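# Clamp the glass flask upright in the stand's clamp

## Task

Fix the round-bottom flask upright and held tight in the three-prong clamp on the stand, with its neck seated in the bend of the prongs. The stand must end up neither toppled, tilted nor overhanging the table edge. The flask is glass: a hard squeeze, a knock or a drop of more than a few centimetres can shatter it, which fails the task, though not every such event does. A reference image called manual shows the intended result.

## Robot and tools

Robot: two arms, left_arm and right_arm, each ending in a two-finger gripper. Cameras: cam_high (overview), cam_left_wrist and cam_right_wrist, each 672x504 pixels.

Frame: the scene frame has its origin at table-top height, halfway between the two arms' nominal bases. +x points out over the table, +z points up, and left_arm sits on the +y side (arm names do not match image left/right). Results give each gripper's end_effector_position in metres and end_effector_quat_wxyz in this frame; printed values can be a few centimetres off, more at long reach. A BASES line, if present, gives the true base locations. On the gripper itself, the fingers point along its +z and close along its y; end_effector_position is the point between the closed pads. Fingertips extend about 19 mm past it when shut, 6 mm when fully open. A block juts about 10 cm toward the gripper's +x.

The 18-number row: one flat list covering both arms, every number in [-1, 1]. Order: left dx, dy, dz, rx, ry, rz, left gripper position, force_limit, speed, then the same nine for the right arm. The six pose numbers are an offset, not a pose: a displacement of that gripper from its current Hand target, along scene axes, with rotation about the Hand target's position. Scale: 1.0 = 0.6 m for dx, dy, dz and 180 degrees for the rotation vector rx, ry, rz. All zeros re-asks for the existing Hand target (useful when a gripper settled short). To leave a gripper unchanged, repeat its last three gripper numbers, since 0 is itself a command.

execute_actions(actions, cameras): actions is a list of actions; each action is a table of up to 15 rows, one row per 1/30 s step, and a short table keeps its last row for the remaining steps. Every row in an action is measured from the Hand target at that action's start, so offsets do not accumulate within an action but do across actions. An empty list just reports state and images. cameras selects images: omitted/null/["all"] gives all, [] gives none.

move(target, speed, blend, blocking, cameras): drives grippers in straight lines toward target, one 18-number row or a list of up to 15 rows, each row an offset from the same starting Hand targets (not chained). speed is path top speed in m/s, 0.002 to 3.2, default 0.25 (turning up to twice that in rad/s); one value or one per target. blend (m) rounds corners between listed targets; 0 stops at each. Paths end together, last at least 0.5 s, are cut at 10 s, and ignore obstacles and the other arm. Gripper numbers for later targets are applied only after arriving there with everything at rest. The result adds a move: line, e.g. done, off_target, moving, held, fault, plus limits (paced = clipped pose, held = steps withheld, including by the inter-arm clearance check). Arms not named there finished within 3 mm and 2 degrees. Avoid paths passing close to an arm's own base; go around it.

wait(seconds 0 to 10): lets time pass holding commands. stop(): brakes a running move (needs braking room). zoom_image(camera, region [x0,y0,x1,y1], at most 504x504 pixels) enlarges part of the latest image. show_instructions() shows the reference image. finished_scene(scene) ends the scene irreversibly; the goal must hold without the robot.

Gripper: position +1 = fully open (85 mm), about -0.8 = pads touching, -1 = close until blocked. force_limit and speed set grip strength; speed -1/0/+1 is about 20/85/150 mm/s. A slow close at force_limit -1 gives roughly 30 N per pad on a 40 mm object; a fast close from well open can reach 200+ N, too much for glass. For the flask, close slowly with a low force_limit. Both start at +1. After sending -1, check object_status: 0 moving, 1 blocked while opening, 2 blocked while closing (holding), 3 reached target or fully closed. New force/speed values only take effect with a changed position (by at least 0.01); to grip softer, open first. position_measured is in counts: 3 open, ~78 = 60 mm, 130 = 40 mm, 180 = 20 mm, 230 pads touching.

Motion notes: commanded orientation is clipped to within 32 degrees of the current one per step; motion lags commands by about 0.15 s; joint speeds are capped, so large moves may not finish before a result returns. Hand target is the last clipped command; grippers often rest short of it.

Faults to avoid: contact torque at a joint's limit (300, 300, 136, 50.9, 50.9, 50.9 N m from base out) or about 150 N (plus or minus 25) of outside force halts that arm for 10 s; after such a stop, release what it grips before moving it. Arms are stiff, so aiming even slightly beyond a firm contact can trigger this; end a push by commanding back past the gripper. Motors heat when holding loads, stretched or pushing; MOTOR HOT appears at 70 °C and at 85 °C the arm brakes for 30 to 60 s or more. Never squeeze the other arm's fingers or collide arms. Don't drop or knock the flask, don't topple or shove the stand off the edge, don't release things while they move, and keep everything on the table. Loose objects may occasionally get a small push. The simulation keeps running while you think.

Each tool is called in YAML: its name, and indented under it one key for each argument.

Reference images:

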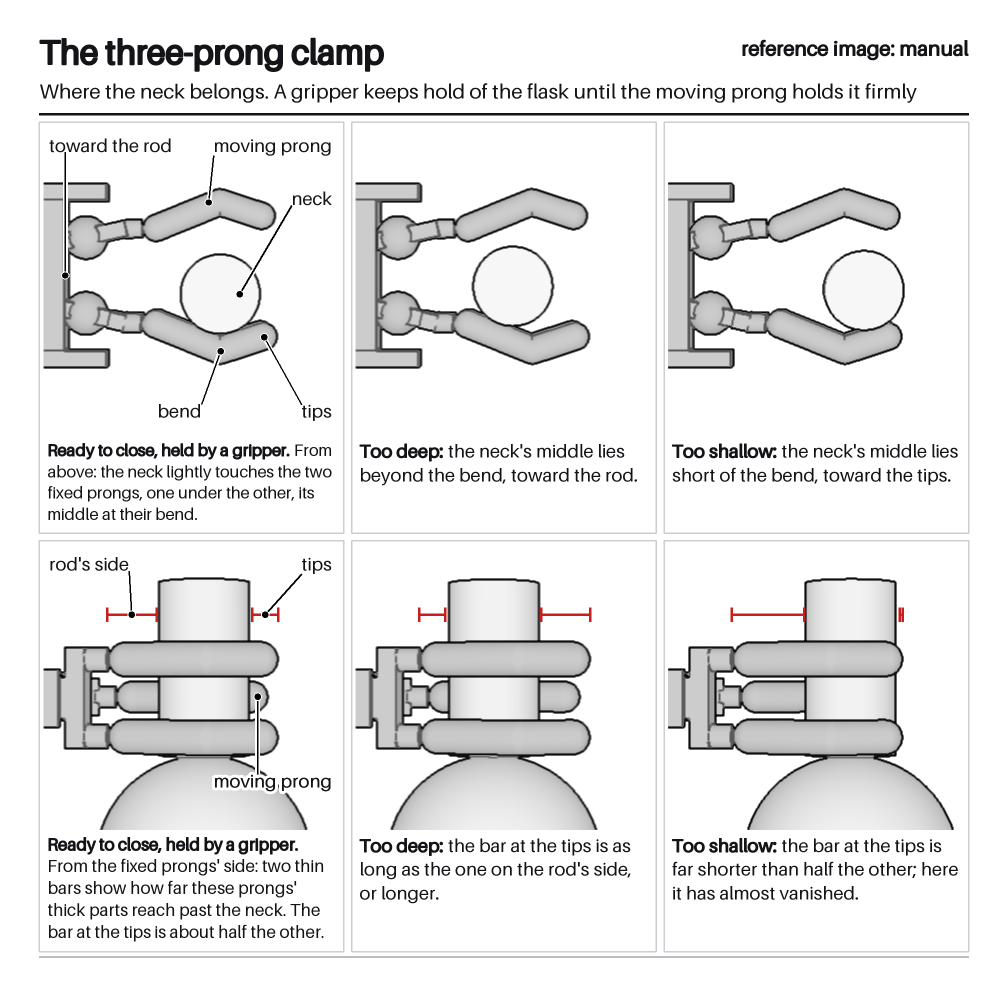

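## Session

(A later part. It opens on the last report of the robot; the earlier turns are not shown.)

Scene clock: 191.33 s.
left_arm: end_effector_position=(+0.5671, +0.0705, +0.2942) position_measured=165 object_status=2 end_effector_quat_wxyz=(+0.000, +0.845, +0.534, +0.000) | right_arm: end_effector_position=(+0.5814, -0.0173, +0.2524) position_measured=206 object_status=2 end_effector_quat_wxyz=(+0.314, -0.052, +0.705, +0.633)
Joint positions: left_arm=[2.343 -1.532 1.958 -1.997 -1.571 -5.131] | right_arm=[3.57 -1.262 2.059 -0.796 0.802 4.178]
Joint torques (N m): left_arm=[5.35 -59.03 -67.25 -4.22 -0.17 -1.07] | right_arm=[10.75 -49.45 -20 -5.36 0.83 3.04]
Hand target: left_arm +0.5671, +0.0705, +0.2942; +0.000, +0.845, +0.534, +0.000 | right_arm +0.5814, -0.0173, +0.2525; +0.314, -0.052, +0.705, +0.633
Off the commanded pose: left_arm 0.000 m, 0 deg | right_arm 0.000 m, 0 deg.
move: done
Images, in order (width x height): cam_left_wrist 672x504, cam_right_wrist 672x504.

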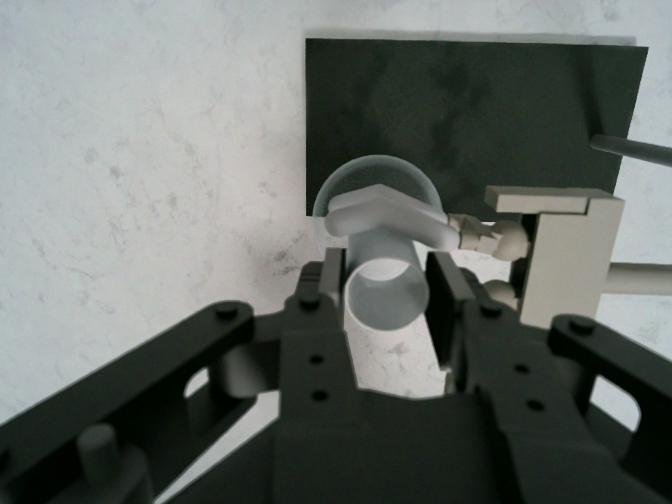

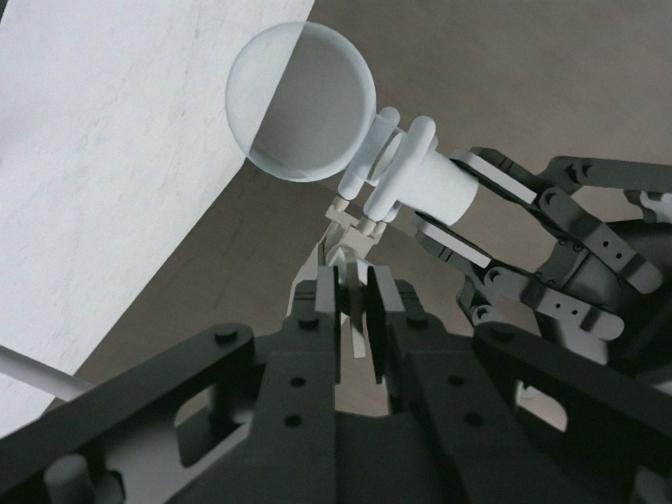

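move:
  target: [0,0,0,0,0,0,-1,-1,-1,0.0001,0.00026,0,0.105,0.2572,0,-1,-1,-1]
  speed: 0.4
  cameras: ["cam_left_wrist","cam_right_wrist"]

zoom_image:
  camera: "cam_left_wrist"
  region: [310, 150, 490, 290]

zoom_image:
  camera: "cam_right_wrist"
  region: [240, 180, 480, 420]

Scene clock: 195.33 s.
left_arm: end_effector_position=(+0.5671, +0.0705, +0.2942) position_measured=165 object_status=2 end_effector_quat_wxyz=(+0.000, +0.845, +0.534, +0.000) | right_arm: end_effector_position=(+0.5814, -0.0172, +0.2525) position_measured=206 object_status=2 end_effector_quat_wxyz=(+0.017, +0.251, +0.661, +0.707)
Joint positions: left_arm=[2.343 -1.532 1.958 -1.997 -1.571 -5.131] | right_arm=[3.57 -1.262 2.059 -0.798 0.802 5.051]
Joint torques (N m): left_arm=[9.75 -55.58 -68.21 -3.91 0 -0.88] | right_arm=[11.07 -49.64 -19.83 -5.21 0.76 2.69]
Hand target: left_arm +0.5671, +0.0705, +0.2942; +0.000, +0.845, +0.534, +0.000 | right_arm +0.5814, -0.0171, +0.2525; +0.017, +0.251, +0.661, +0.707
Off the commanded pose: left_arm 0.000 m, 0 deg | right_arm 0.000 m, 0 deg.
move: done
Images, in order (width x height): cam_left_wrist 672x504, cam_right_wrist 672x504.

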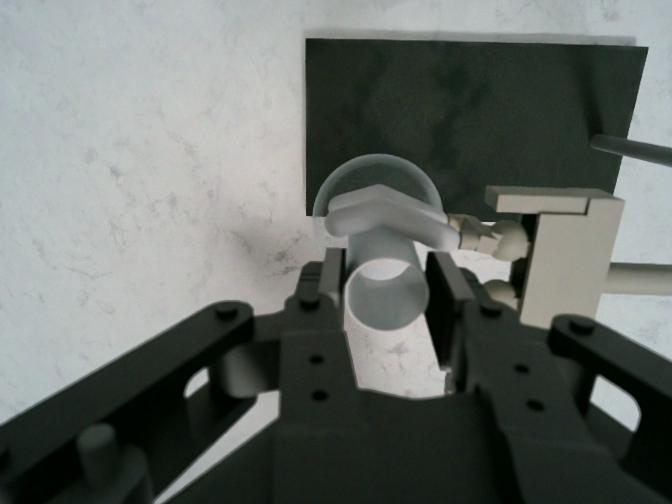

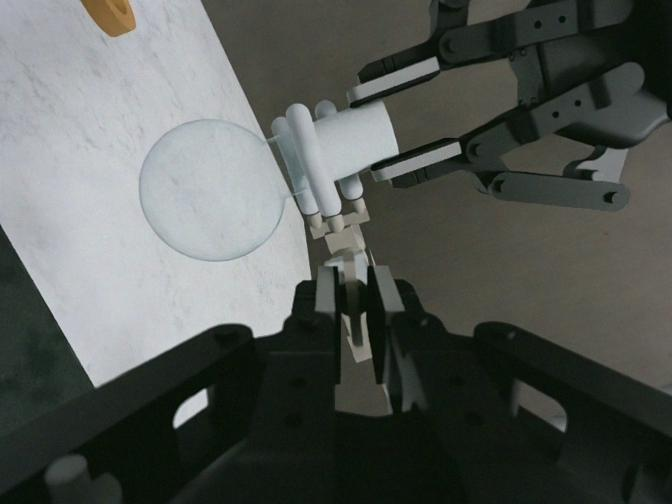

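Scaled by 2.800.

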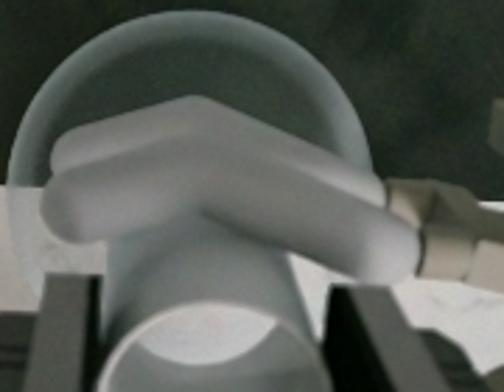

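Scaled by 2.100.

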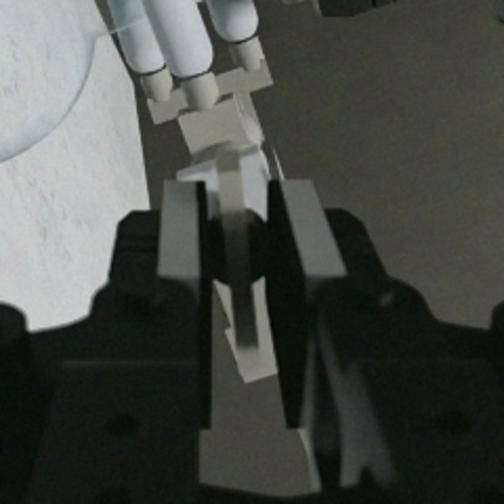

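move:
  target: [0,0,0,0,0,0,-1,-1,-1,0.00006,0.00015,0,0.063,0.1543,0,-1,-1,-1]
  speed: 0.3
  cameras: ["cam_left_wrist","cam_right_wrist"]

zoom_image:
  camera: "cam_left_wrist"
  region: [310, 150, 490, 290]

zoom_image:
  camera: "cam_right_wrist"
  region: [240, 180, 480, 420]

Scene clock: 198.87 s.
left_arm: end_effector_position=(+0.5671, +0.0705, +0.2942) position_measured=165 object_status=2 end_effector_quat_wxyz=(+0.000, +0.845, +0.534, +0.000) | right_arm: end_effector_position=(+0.5814, -0.0170, +0.2525) position_measured=206 object_status=2 end_effector_quat_wxyz=(-0.167, +0.413, +0.573, +0.688)
Joint positions: left_arm=[2.343 -1.532 1.958 -1.997 -1.571 -5.131] | right_arm=[3.57 -1.261 2.059 -0.799 0.803 5.576]
Joint torques (N m): left_arm=[9.16 -58.06 -66.25 -3.66 -0.48 -0.95] | right_arm=[11.25 -50.44 -20.65 -4.77 0.52 2.58]
Hand target: left_arm +0.5671, +0.0705, +0.2942; +0.000, +0.845, +0.534, +0.000 | right_arm +0.5814, -0.0170, +0.2525; -0.167, +0.413, +0.573, +0.688
Off the commanded pose: left_arm 0.000 m, 0 deg | right_arm 0.000 m, 0 deg.
move: done
Images, in order (width x height): cam_left_wrist 672x504, cam_right_wrist 672x504.

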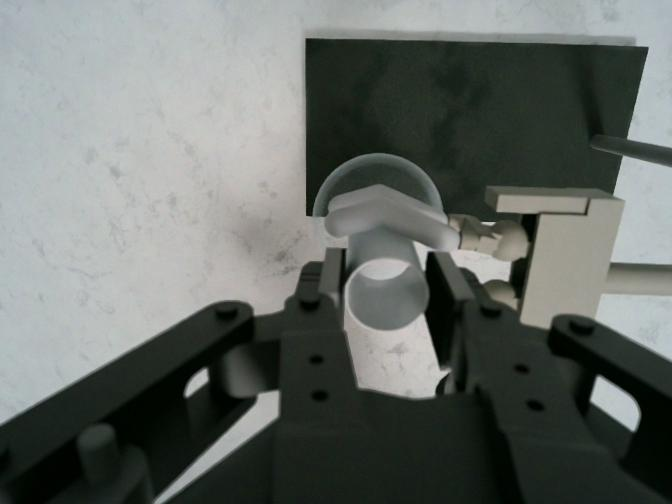

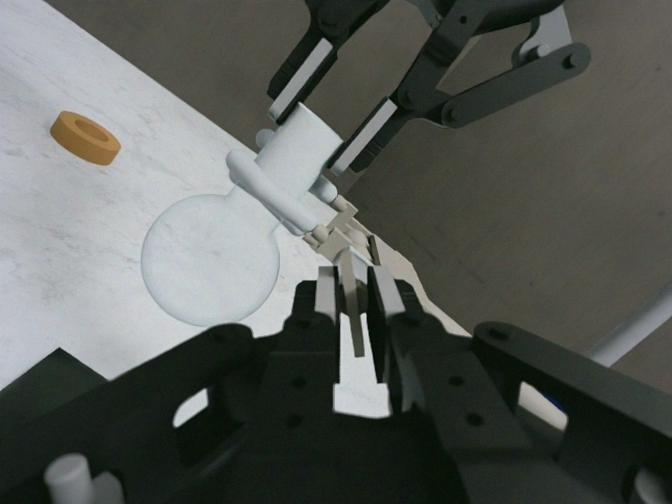

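Scaled by 2.800.

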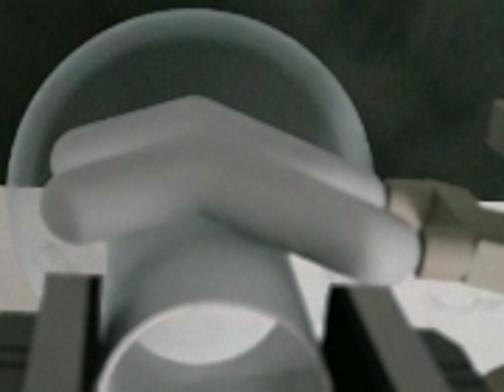

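Scaled by 2.100.

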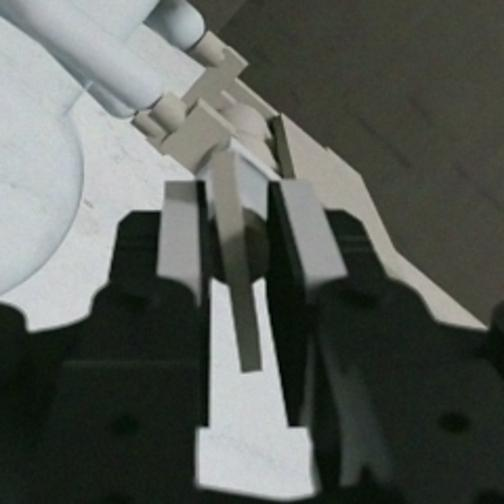

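move:
  target: [0.0003,0.0006,0,0,0,0,-1,-1,-1,0,0,0,0,0,0,-1,-1,-1]
  speed: 0.01
  cameras: ["cam_left_wrist"]

zoom_image:
  camera: "cam_left_wrist"
  region: [310, 150, 490, 290]

Scene clock: 203.20 s.
left_arm: end_effector_position=(+0.5673, +0.0708, +0.2942) position_measured=165 object_status=2 end_effector_quat_wxyz=(+0.000, +0.845, +0.534, +0.000) | right_arm: end_effector_position=(+0.5814, -0.0170, +0.2524) position_measured=206 object_status=2 end_effector_quat_wxyz=(-0.167, +0.413, +0.573, +0.688)
Joint positions: left_arm=[2.343 -1.532 1.958 -1.997 -1.571 -5.131] | right_arm=[3.57 -1.261 2.059 -0.799 0.803 5.576]
Joint torques (N m): left_arm=[13.47 -63.6 -52.79 -3.63 -0.78 2.87] | right_arm=[9.73 -50.81 -23.05 -4.49 0.39 2.76]
Hand target: left_arm +0.5673, +0.0708, +0.2942; +0.000, +0.845, +0.534, +0.000 | right_arm +0.5814, -0.0170, +0.2525; -0.167, +0.413, +0.573, +0.688
Off the commanded pose: left_arm 0.000 m, 0 deg | right_arm 0.000 m, 0 deg.
move: done
Images, in order (width x height): cam_left_wrist 672x504.

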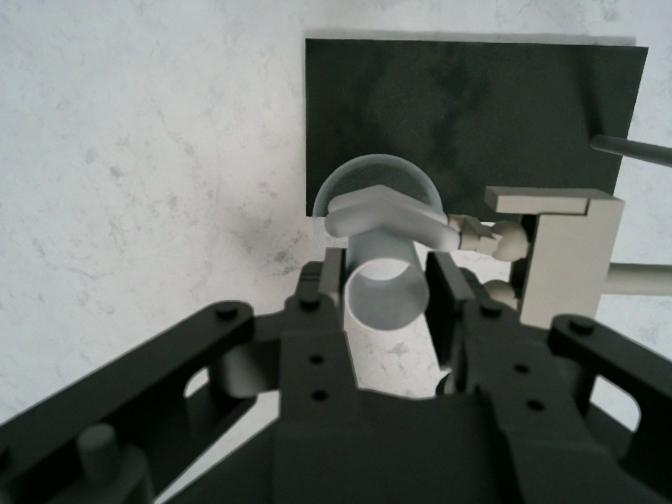

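Scaled by 2.800.

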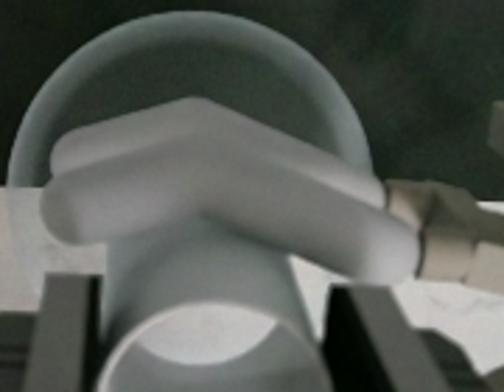

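move:
  target: [0,0,0,0,0,0,-1,-1,-1,0.00004,0.0001,0,0.063,0.1543,0,-1,-1,-1]
  speed: 0.3
  cameras: ["cam_left_wrist","cam_right_wrist"]

zoom_image:
  camera: "cam_left_wrist"
  region: [310, 150, 490, 290]

zoom_image:
  camera: "cam_right_wrist"
  region: [240, 180, 480, 420]

Scene clock: 206.23 s.
left_arm: end_effector_position=(+0.5673, +0.0709, +0.2942) position_measured=165 object_status=2 end_effector_quat_wxyz=(+0.000, +0.845, +0.534, +0.000) | right_arm: end_effector_position=(+0.5815, -0.0170, +0.2525) position_measured=206 object_status=2 end_effector_quat_wxyz=(-0.339, +0.548, +0.447, +0.621)
Joint positions: left_arm=[2.343 -1.532 1.958 -1.997 -1.571 -5.131] | right_arm=[3.57 -1.261 2.059 -0.799 0.804 6.099]
Joint torques (N m): left_arm=[10.63 -55.87 -59.61 -4.12 -0.88 2.47] | right_arm=[10.09 -49 -21 -4.84 1.13 2.59]
Hand target: left_arm +0.5673, +0.0708, +0.2942; +0.000, +0.845, +0.534, +0.000 | right_arm +0.5815, -0.0170, +0.2525; -0.339, +0.548, +0.447, +0.621
Off the commanded pose: left_arm 0.000 m, 0 deg | right_arm 0.000 m, 0 deg.
move: done
Images, in order (width x height): cam_left_wrist 672x504, cam_right_wrist 672x504.

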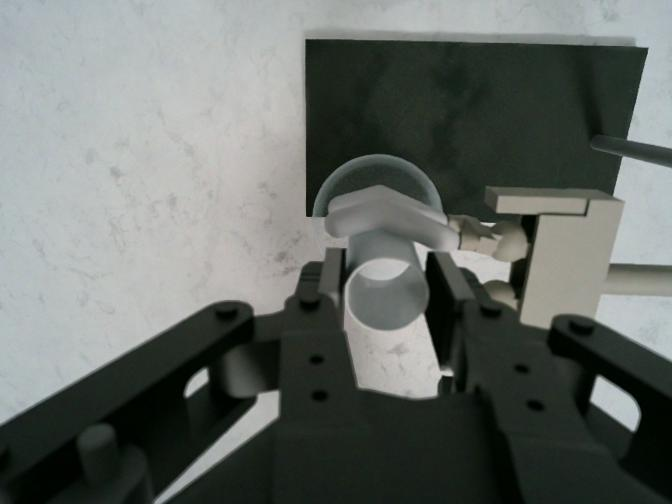

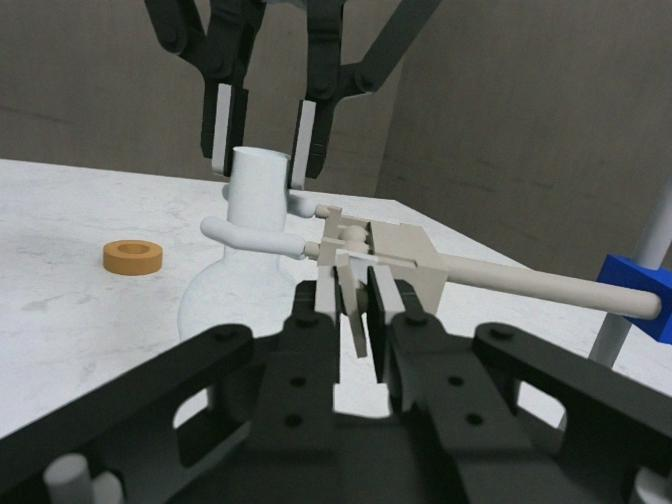

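Scaled by 2.800.

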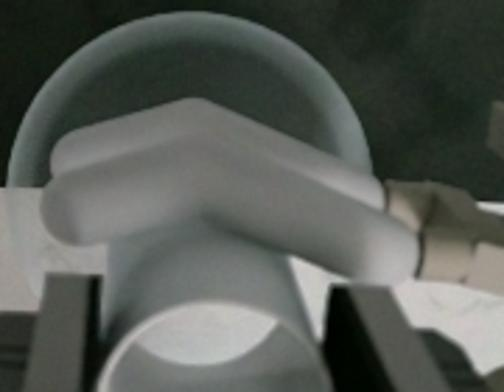

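Scaled by 2.100.

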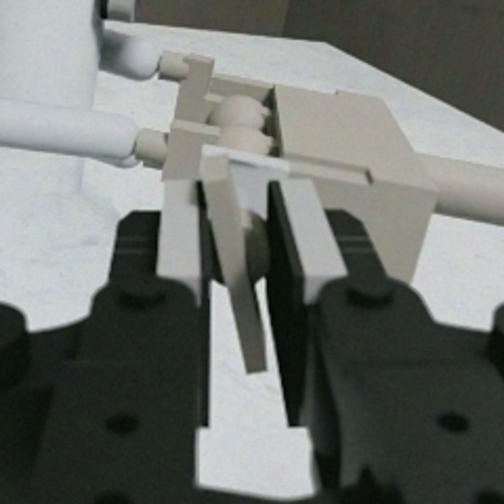

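move:
  target:
    - [0,0,0,0,0,0,-1,-1,-1,0,0,0,0,0,0,0.1,-1,-1]
    - [0,0,0,0,0,0,-1,-1,-1,0,0,0,-0.1995,-0.4887,0,0.1,-1,-1]
    - [0,0,0,0,0,0,-1,-1,-1,0,0,0,0.357,0.8745,0,0.1,-1,-1]
  speed: 0.7
  cameras: ["cam_left_wrist","cam_right_wrist"]

zoom_image:
  camera: "cam_left_wrist"
  region: [310, 150, 490, 290]

zoom_image:
  camera: "cam_right_wrist"
  region: [240, 180, 480, 420]

Scene clock: 214.93 s.
left_arm: end_effector_position=(+0.5673, +0.0708, +0.2942) position_measured=165 object_status=2 end_effector_quat_wxyz=(+0.000, +0.845, +0.534, +0.000) | right_arm: end_effector_position=(+0.5815, -0.0170, +0.2525) position_measured=117 object_status=3 end_effector_quat_wxyz=(+0.648, -0.493, +0.508, +0.283)
Joint positions: left_arm=[2.343 -1.532 1.958 -1.997 -1.571 -5.131] | right_arm=[3.571 -1.262 2.058 -0.795 0.804 2.782]
Joint torques (N m): left_arm=[-7.93 -34.7 -66.74 -5.47 -1.5 2.47] | right_arm=[8.85 -63.89 -35.75 1.57 1.64 -1.33]
Hand target: left_arm +0.5673, +0.0708, +0.2942; +0.000, +0.845, +0.534, +0.000 | right_arm +0.5815, -0.0170, +0.2525; +0.648, -0.493, +0.508, +0.283
Off the commanded pose: left_arm 0.000 m, 0 deg | right_arm 0.000 m, 0 deg.
move: done
Images, in order (width x height): cam_left_wrist 672x504, cam_right_wrist 672x504.

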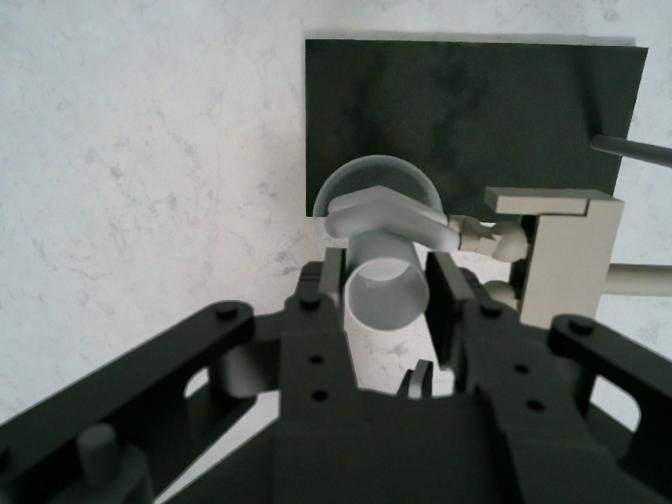

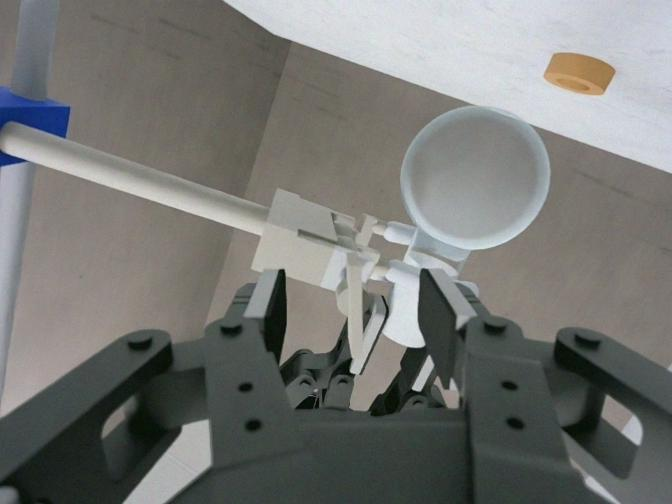

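Scaled by 2.800.

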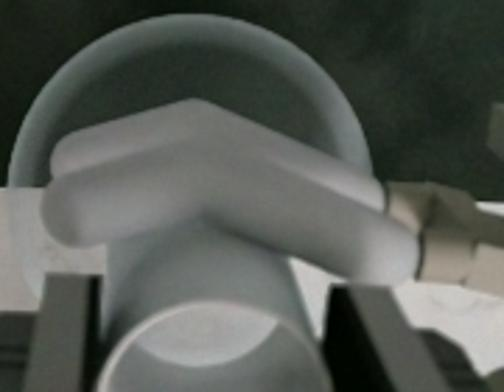

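Scaled by 2.100.

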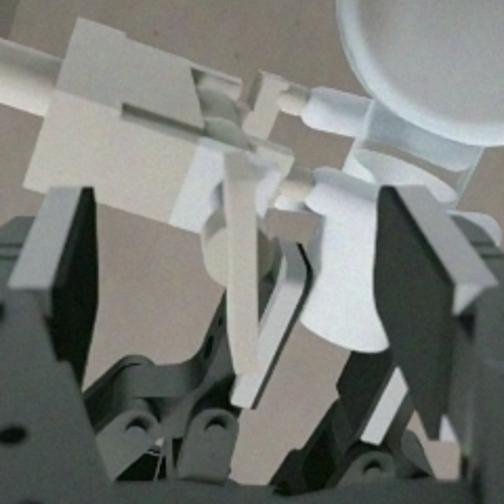

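move:
  target:
    - [0,0,0,0,0,0,-1,-1,-1,0,0,0,0,0,0,-1,-1,-1]
    - [0,0,0,0,0,0,-1,-1,-1,0,0,0,0.042,0.1029,0,-1,-1,-1]
  speed: 0.3
  cameras: ["cam_left_wrist","cam_right_wrist"]

zoom_image:
  camera: "cam_left_wrist"
  region: [310, 150, 490, 290]

zoom_image:
  camera: "cam_right_wrist"
  region: [240, 180, 480, 420]

Scene clock: 220.40 s.
left_arm: end_effector_position=(+0.5673, +0.0708, +0.2942) position_measured=165 object_status=2 end_effector_quat_wxyz=(+0.000, +0.845, +0.534, +0.000) | right_arm: end_effector_position=(+0.5815, -0.0170, +0.2525) position_measured=206 object_status=2 end_effector_quat_wxyz=(+0.588, -0.398, +0.585, +0.391)
Joint positions: left_arm=[2.343 -1.532 1.958 -1.997 -1.571 -5.131] | right_arm=[3.57 -1.262 2.058 -0.794 0.804 3.13]
Joint torques (N m): left_arm=[-9.92 -35.9 -63.79 -5.22 -1.77 2.61] | right_arm=[-13.4 -46.56 -17.17 -3.85 0.83 2.88]
Hand target: left_arm +0.5673, +0.0708, +0.2942; +0.000, +0.845, +0.534, +0.000 | right_arm +0.5815, -0.0170, +0.2525; +0.588, -0.397, +0.585, +0.391
Off the commanded pose: left_arm 0.000 m, 0 deg | right_arm 0.000 m, 0 deg.
move: done
Images, in order (width x height): cam_left_wrist 672x504, cam_right_wrist 672x504.

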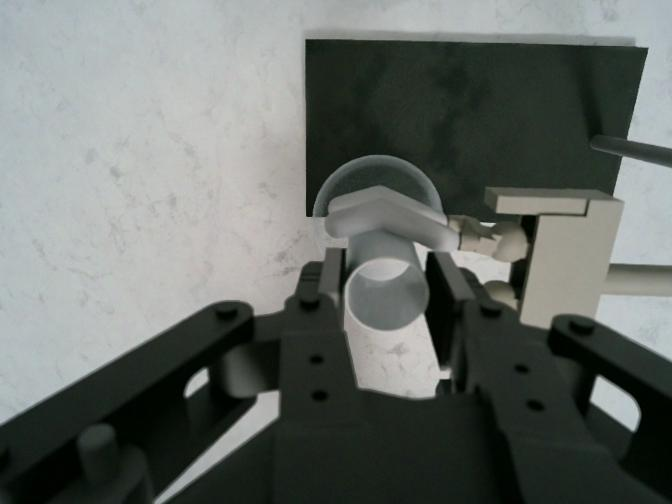

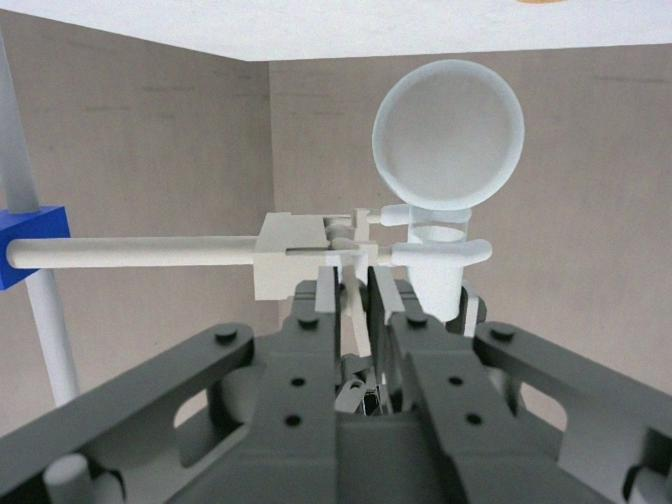

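Scaled by 2.800.

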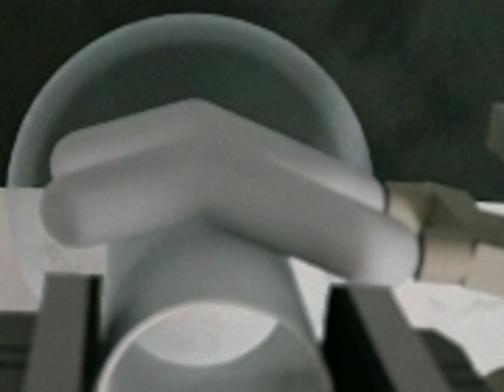

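Scaled by 2.100.

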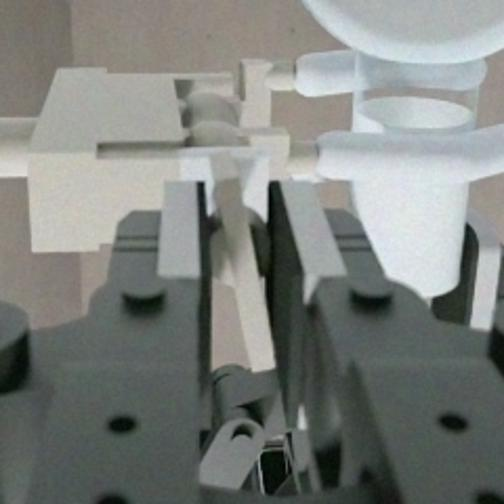

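move:
  target: [0,0,0,0,0,0,-1,-1,-1,0.00002,0.00005,0,0.0315,0.0772,0,-1,-1,-1]
  speed: 0.3
  cameras: ["cam_left_wrist","cam_right_wrist"]

zoom_image:
  camera: "cam_left_wrist"
  region: [310, 150, 490, 290]

zoom_image:
  camera: "cam_right_wrist"
  region: [240, 180, 480, 420]

Scene clock: 223.20 s.
left_arm: end_effector_position=(+0.5673, +0.0708, +0.2942) position_measured=165 object_status=2 end_effector_quat_wxyz=(+0.000, +0.845, +0.534, +0.000) | right_arm: end_effector_position=(+0.5815, -0.0170, +0.2525) position_measured=206 object_status=2 end_effector_quat_wxyz=(+0.532, -0.318, +0.632, +0.465)
Joint positions: left_arm=[2.343 -1.532 1.958 -1.997 -1.571 -5.131] | right_arm=[3.57 -1.262 2.058 -0.794 0.803 3.392]
Joint torques (N m): left_arm=[-9.16 -35.77 -63.81 -5.5 -1.93 2.49] | right_arm=[-9.64 -49.48 -19.04 -4.17 0.62 3.08]
Hand target: left_arm +0.5673, +0.0708, +0.2942; +0.000, +0.845, +0.534, +0.000 | right_arm +0.5815, -0.0169, +0.2525; +0.532, -0.318, +0.632, +0.465
Off the commanded pose: left_arm 0.000 m, 0 deg | right_arm 0.000 m, 0 deg.
move: done
Images, in order (width x height): cam_left_wrist 672x504, cam_right_wrist 672x504.

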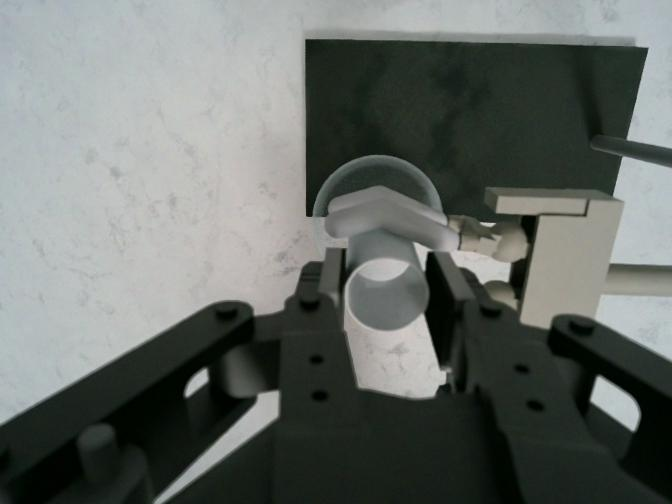

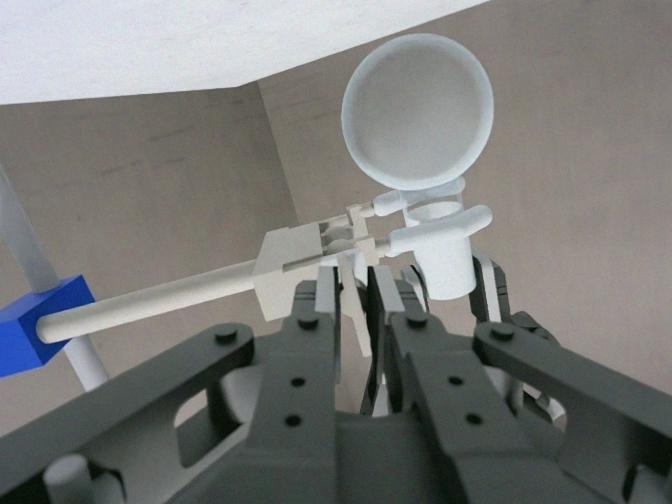

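Scaled by 2.800.

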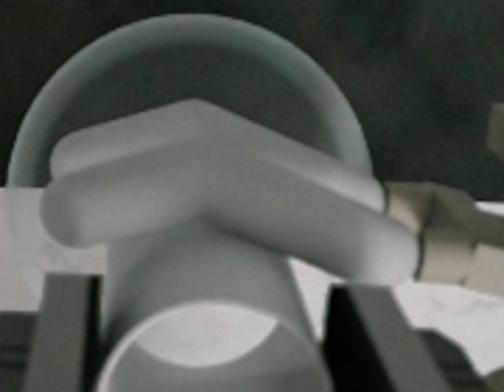

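Scaled by 2.100.

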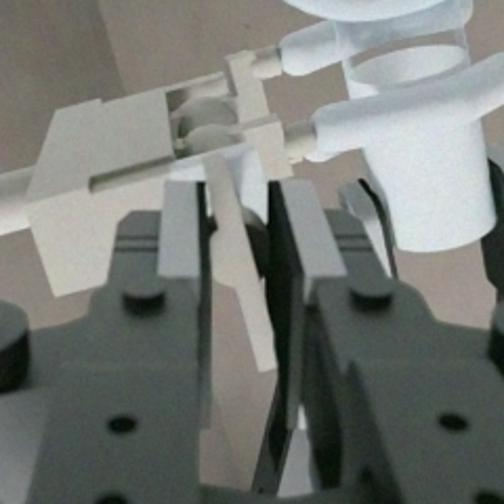

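move:
  target: [0,0,0,0,0,0,-1,-1,-1,0.00001,0.00003,0,0.021,0.0514,0,-1,-1,-1]
  speed: 0.25
  cameras: ["cam_left_wrist","cam_right_wrist"]

zoom_image:
  camera: "cam_left_wrist"
  region: [310, 150, 490, 290]

zoom_image:
  camera: "cam_right_wrist"
  region: [240, 180, 480, 420]

Scene clock: 225.57 s.
left_arm: end_effector_position=(+0.5673, +0.0708, +0.2942) position_measured=165 object_status=2 end_effector_quat_wxyz=(+0.000, +0.845, +0.534, +0.000) | right_arm: end_effector_position=(+0.5815, -0.0169, +0.2525) position_measured=206 object_status=2 end_effector_quat_wxyz=(+0.490, -0.262, +0.657, +0.510)
Joint positions: left_arm=[2.343 -1.532 1.958 -1.997 -1.571 -5.131] | right_arm=[3.57 -1.262 2.058 -0.795 0.803 3.567]
Joint torques (N m): left_arm=[-9.87 -38.03 -62.63 -5.12 -2.18 2.19] | right_arm=[-4.13 -49.91 -19.74 -4.8 -0.43 2.42]
Hand target: left_arm +0.5673, +0.0708, +0.2942; +0.000, +0.845, +0.534, +0.000 | right_arm +0.5815, -0.0169, +0.2525; +0.490, -0.261, +0.657, +0.510
Off the commanded pose: left_arm 0.000 m, 0 deg | right_arm 0.000 m, 0 deg.
move: done
Images, in order (width x height): cam_left_wrist 672x504, cam_right_wrist 672x504.

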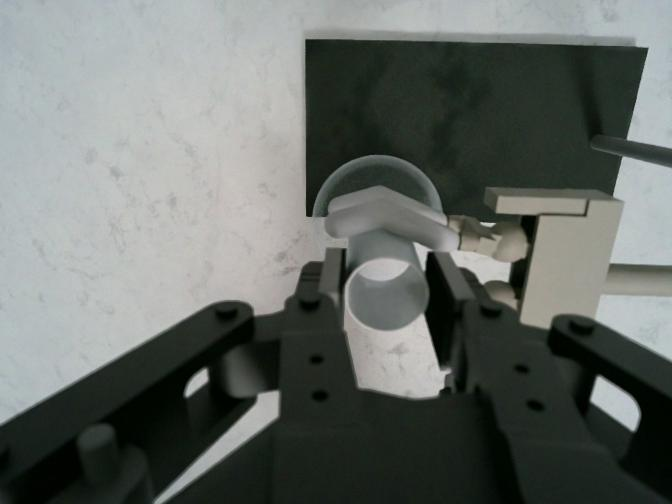

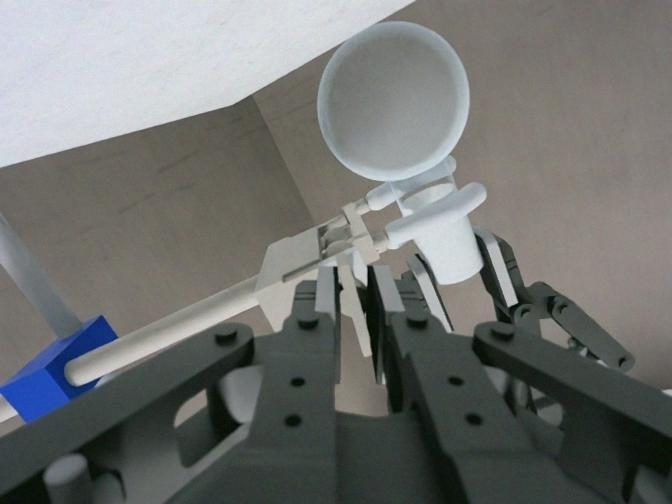

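Scaled by 2.800.

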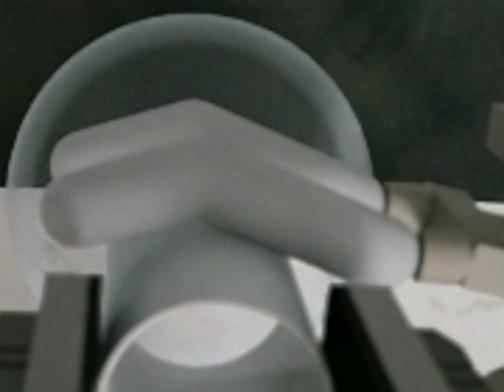

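Scaled by 2.100.

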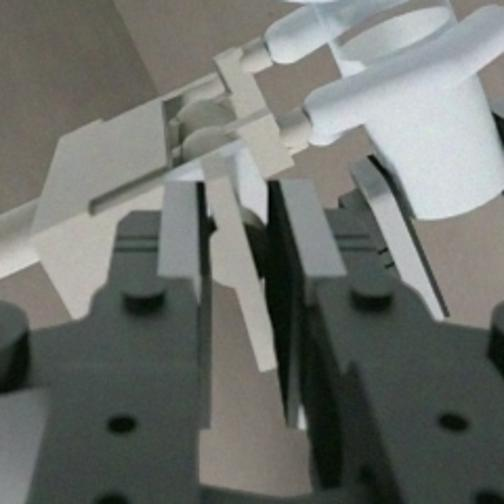

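move:
  target: [0,0,0,0,0,0,-1,-1,-1,0.00002,0.00005,0,0.0315,0.0772,0,-1,-1,-1]
  speed: 0.25
  cameras: ["cam_left_wrist","cam_right_wrist"]

zoom_image:
  camera: "cam_left_wrist"
  region: [310, 150, 490, 290]

zoom_image:
  camera: "cam_right_wrist"
  region: [240, 180, 480, 420]

Scene clock: 228.17 s.
left_arm: end_effector_position=(+0.5673, +0.0708, +0.2942) position_measured=165 object_status=2 end_effector_quat_wxyz=(+0.000, +0.845, +0.534, +0.000) | right_arm: end_effector_position=(+0.5815, -0.0169, +0.2525) position_measured=206 object_status=2 end_effector_quat_wxyz=(+0.419, -0.174, +0.686, +0.569)
Joint positions: left_arm=[2.343 -1.532 1.958 -1.997 -1.571 -5.131] | right_arm=[3.57 -1.262 2.058 -0.795 0.803 3.829]
Joint torques (N m): left_arm=[-9.1 -41.56 -62.51 -4.87 -2.38 2.07] | right_arm=[-9.17 -52.27 -20.37 -4.56 0.33 2.82]
Hand target: left_arm +0.5673, +0.0708, +0.2942; +0.000, +0.845, +0.534, +0.000 | right_arm +0.5815, -0.0169, +0.2525; +0.419, -0.173, +0.686, +0.569
Off the commanded pose: left_arm 0.000 m, 0 deg | right_arm 0.000 m, 0 deg.
move: done
Images, in order (width x height): cam_left_wrist 672x504, cam_right_wrist 672x504.

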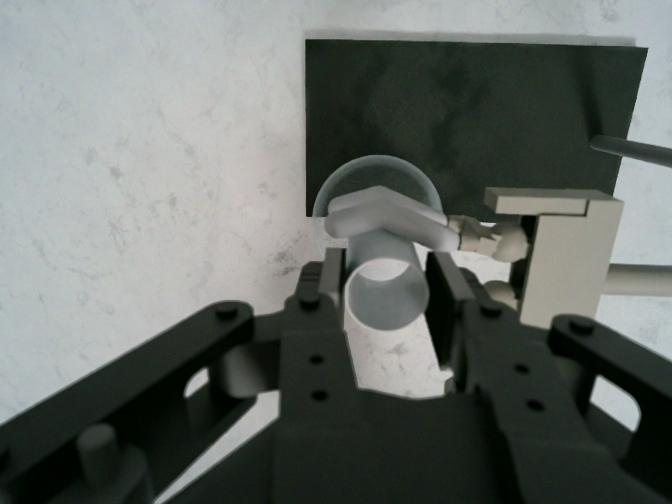

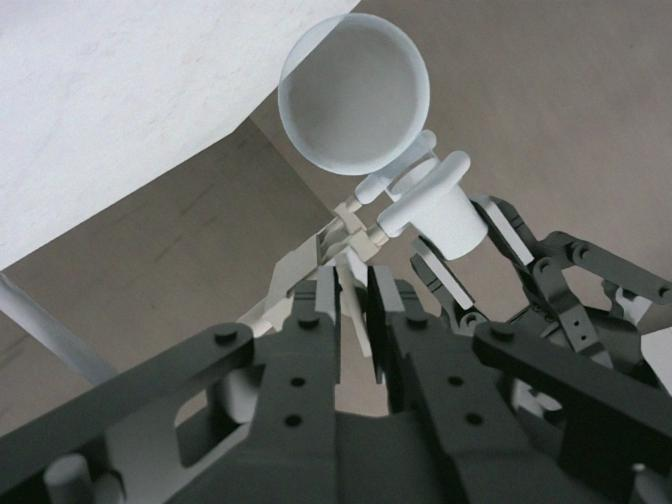

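Scaled by 2.800.

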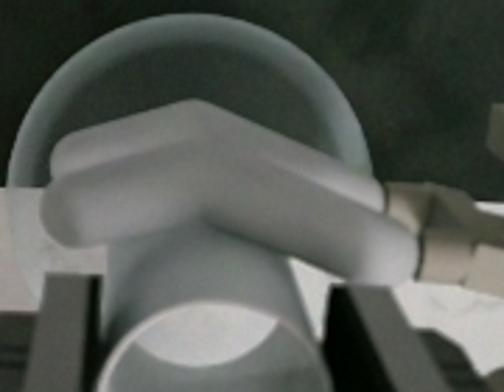

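Scaled by 2.100.

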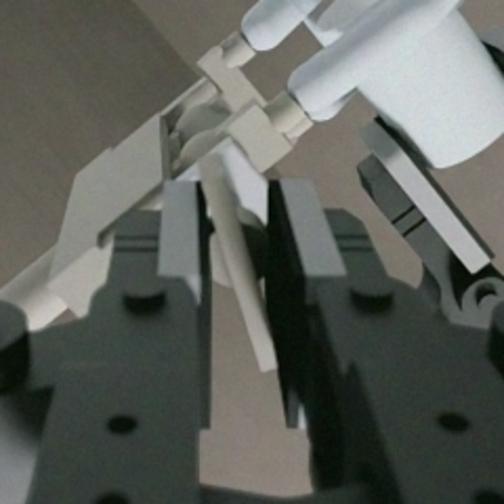

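move:
  target: [0,0,0,0,0,0,-1,-1,-1,0.00001,0.00003,0,0.0168,0.0412,0,-1,-1,-1]
  speed: 0.25
  cameras: ["cam_right_wrist"]

zoom_image:
  camera: "cam_right_wrist"
  region: [240, 180, 480, 420]

Scene clock: 231.17 s.
left_arm: end_effector_position=(+0.5673, +0.0708, +0.2942) position_measured=165 object_status=2 end_effector_quat_wxyz=(+0.000, +0.845, +0.534, +0.000) | right_arm: end_effector_position=(+0.5815, -0.0169, +0.2525) position_measured=206 object_status=2 end_effector_quat_wxyz=(+0.378, -0.125, +0.696, +0.597)
Joint positions: left_arm=[2.343 -1.532 1.958 -1.997 -1.571 -5.131] | right_arm=[3.57 -1.262 2.058 -0.795 0.803 3.969]
Joint torques (N m): left_arm=[-8.58 -41.81 -60.29 -4.59 -1.78 1.77] | right_arm=[8.01 -52.09 -21.02 -5.26 -1.65 3.26]
Hand target: left_arm +0.5673, +0.0708, +0.2942; +0.000, +0.845, +0.534, +0.000 | right_arm +0.5815, -0.0169, +0.2525; +0.378, -0.125, +0.696, +0.597
Off the commanded pose: left_arm 0.000 m, 0 deg | right_arm 0.000 m, 0 deg.
move: done
Images, in order (width x height): cam_right_wrist 672x504.

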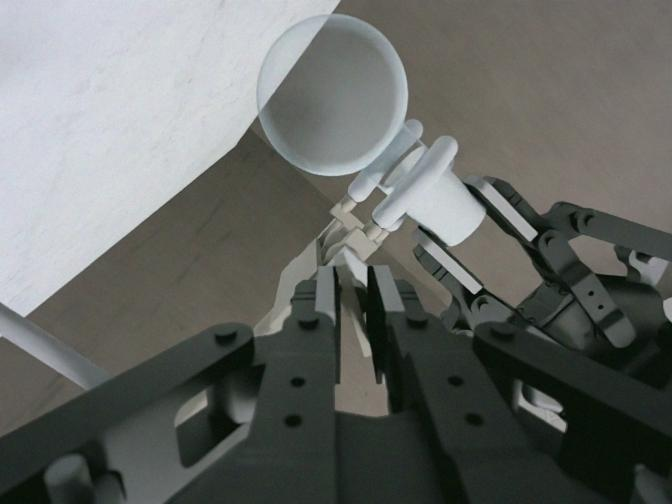

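Scaled by 2.100.

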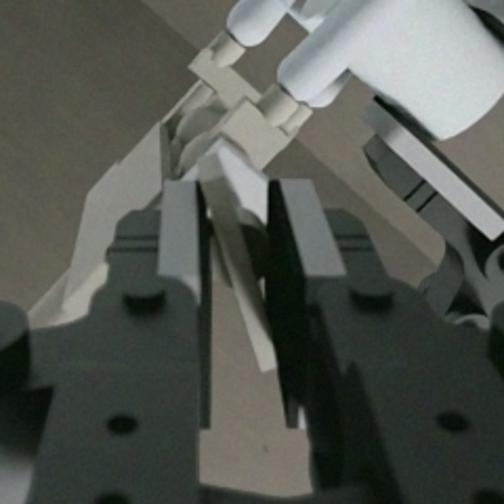

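move:
  target: [0,0,0,0,0,0,-0.1,-1,-1,0,0,0,0,0,0,-1,-1,-1]
  speed: 0.1
  cameras: ["cam_left_wrist","cam_right_wrist"]

zoom_image:
  camera: "cam_left_wrist"
  region: [310, 150, 490, 290]

Scene clock: 233.10 s.
left_arm: end_effector_position=(+0.5673, +0.0708, +0.2942) position_measured=141 object_status=0 end_effector_quat_wxyz=(+0.000, +0.845, +0.534, +0.000) | right_arm: end_effector_position=(+0.5815, -0.0169, +0.2525) position_measured=206 object_status=2 end_effector_quat_wxyz=(+0.378, -0.125, +0.696, +0.597)
Joint positions: left_arm=[2.343 -1.532 1.958 -1.997 -1.571 -5.131] | right_arm=[3.57 -1.262 2.058 -0.795 0.803 3.969]
Joint torques (N m): left_arm=[-6.78 -47.75 -60.61 -5.08 -1.75 1.72] | right_arm=[8.62 -50.9 -20.45 -4.12 -0.08 3.09]
Hand target: left_arm +0.5673, +0.0708, +0.2942; +0.000, +0.845, +0.534, +0.000 | right_arm +0.5815, -0.0169, +0.2525; +0.378, -0.125, +0.696, +0.597
Off the commanded pose: left_arm 0.000 m, 0 deg | right_arm 0.000 m, 0 deg.
move: done
Images, in order (width x height): cam_left_wrist 672x504, cam_right_wrist 672x504.

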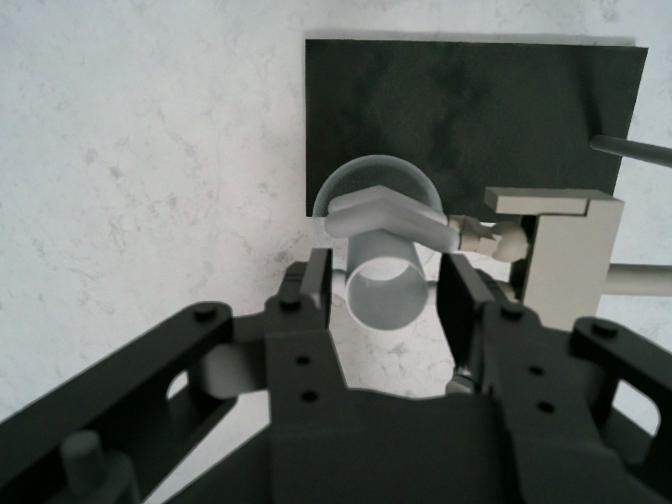

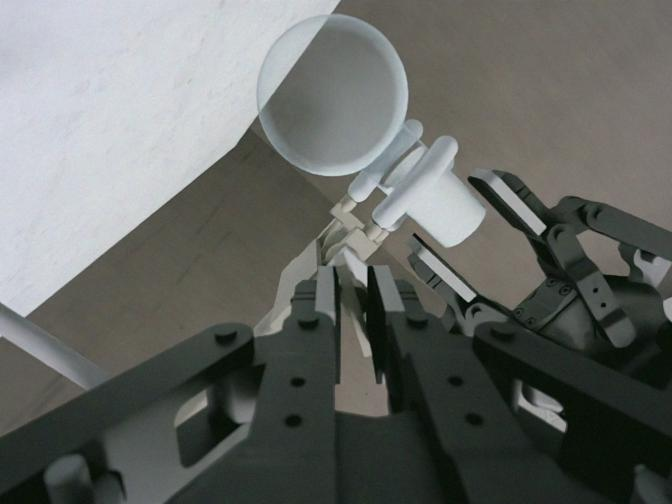

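Scaled by 2.800.

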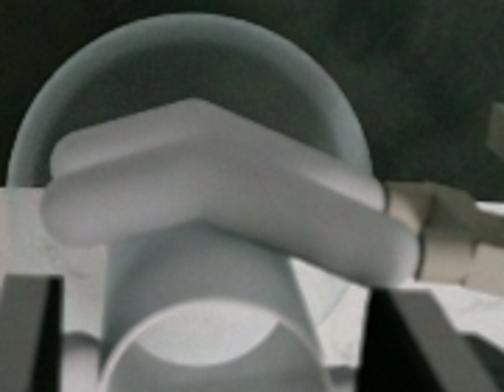

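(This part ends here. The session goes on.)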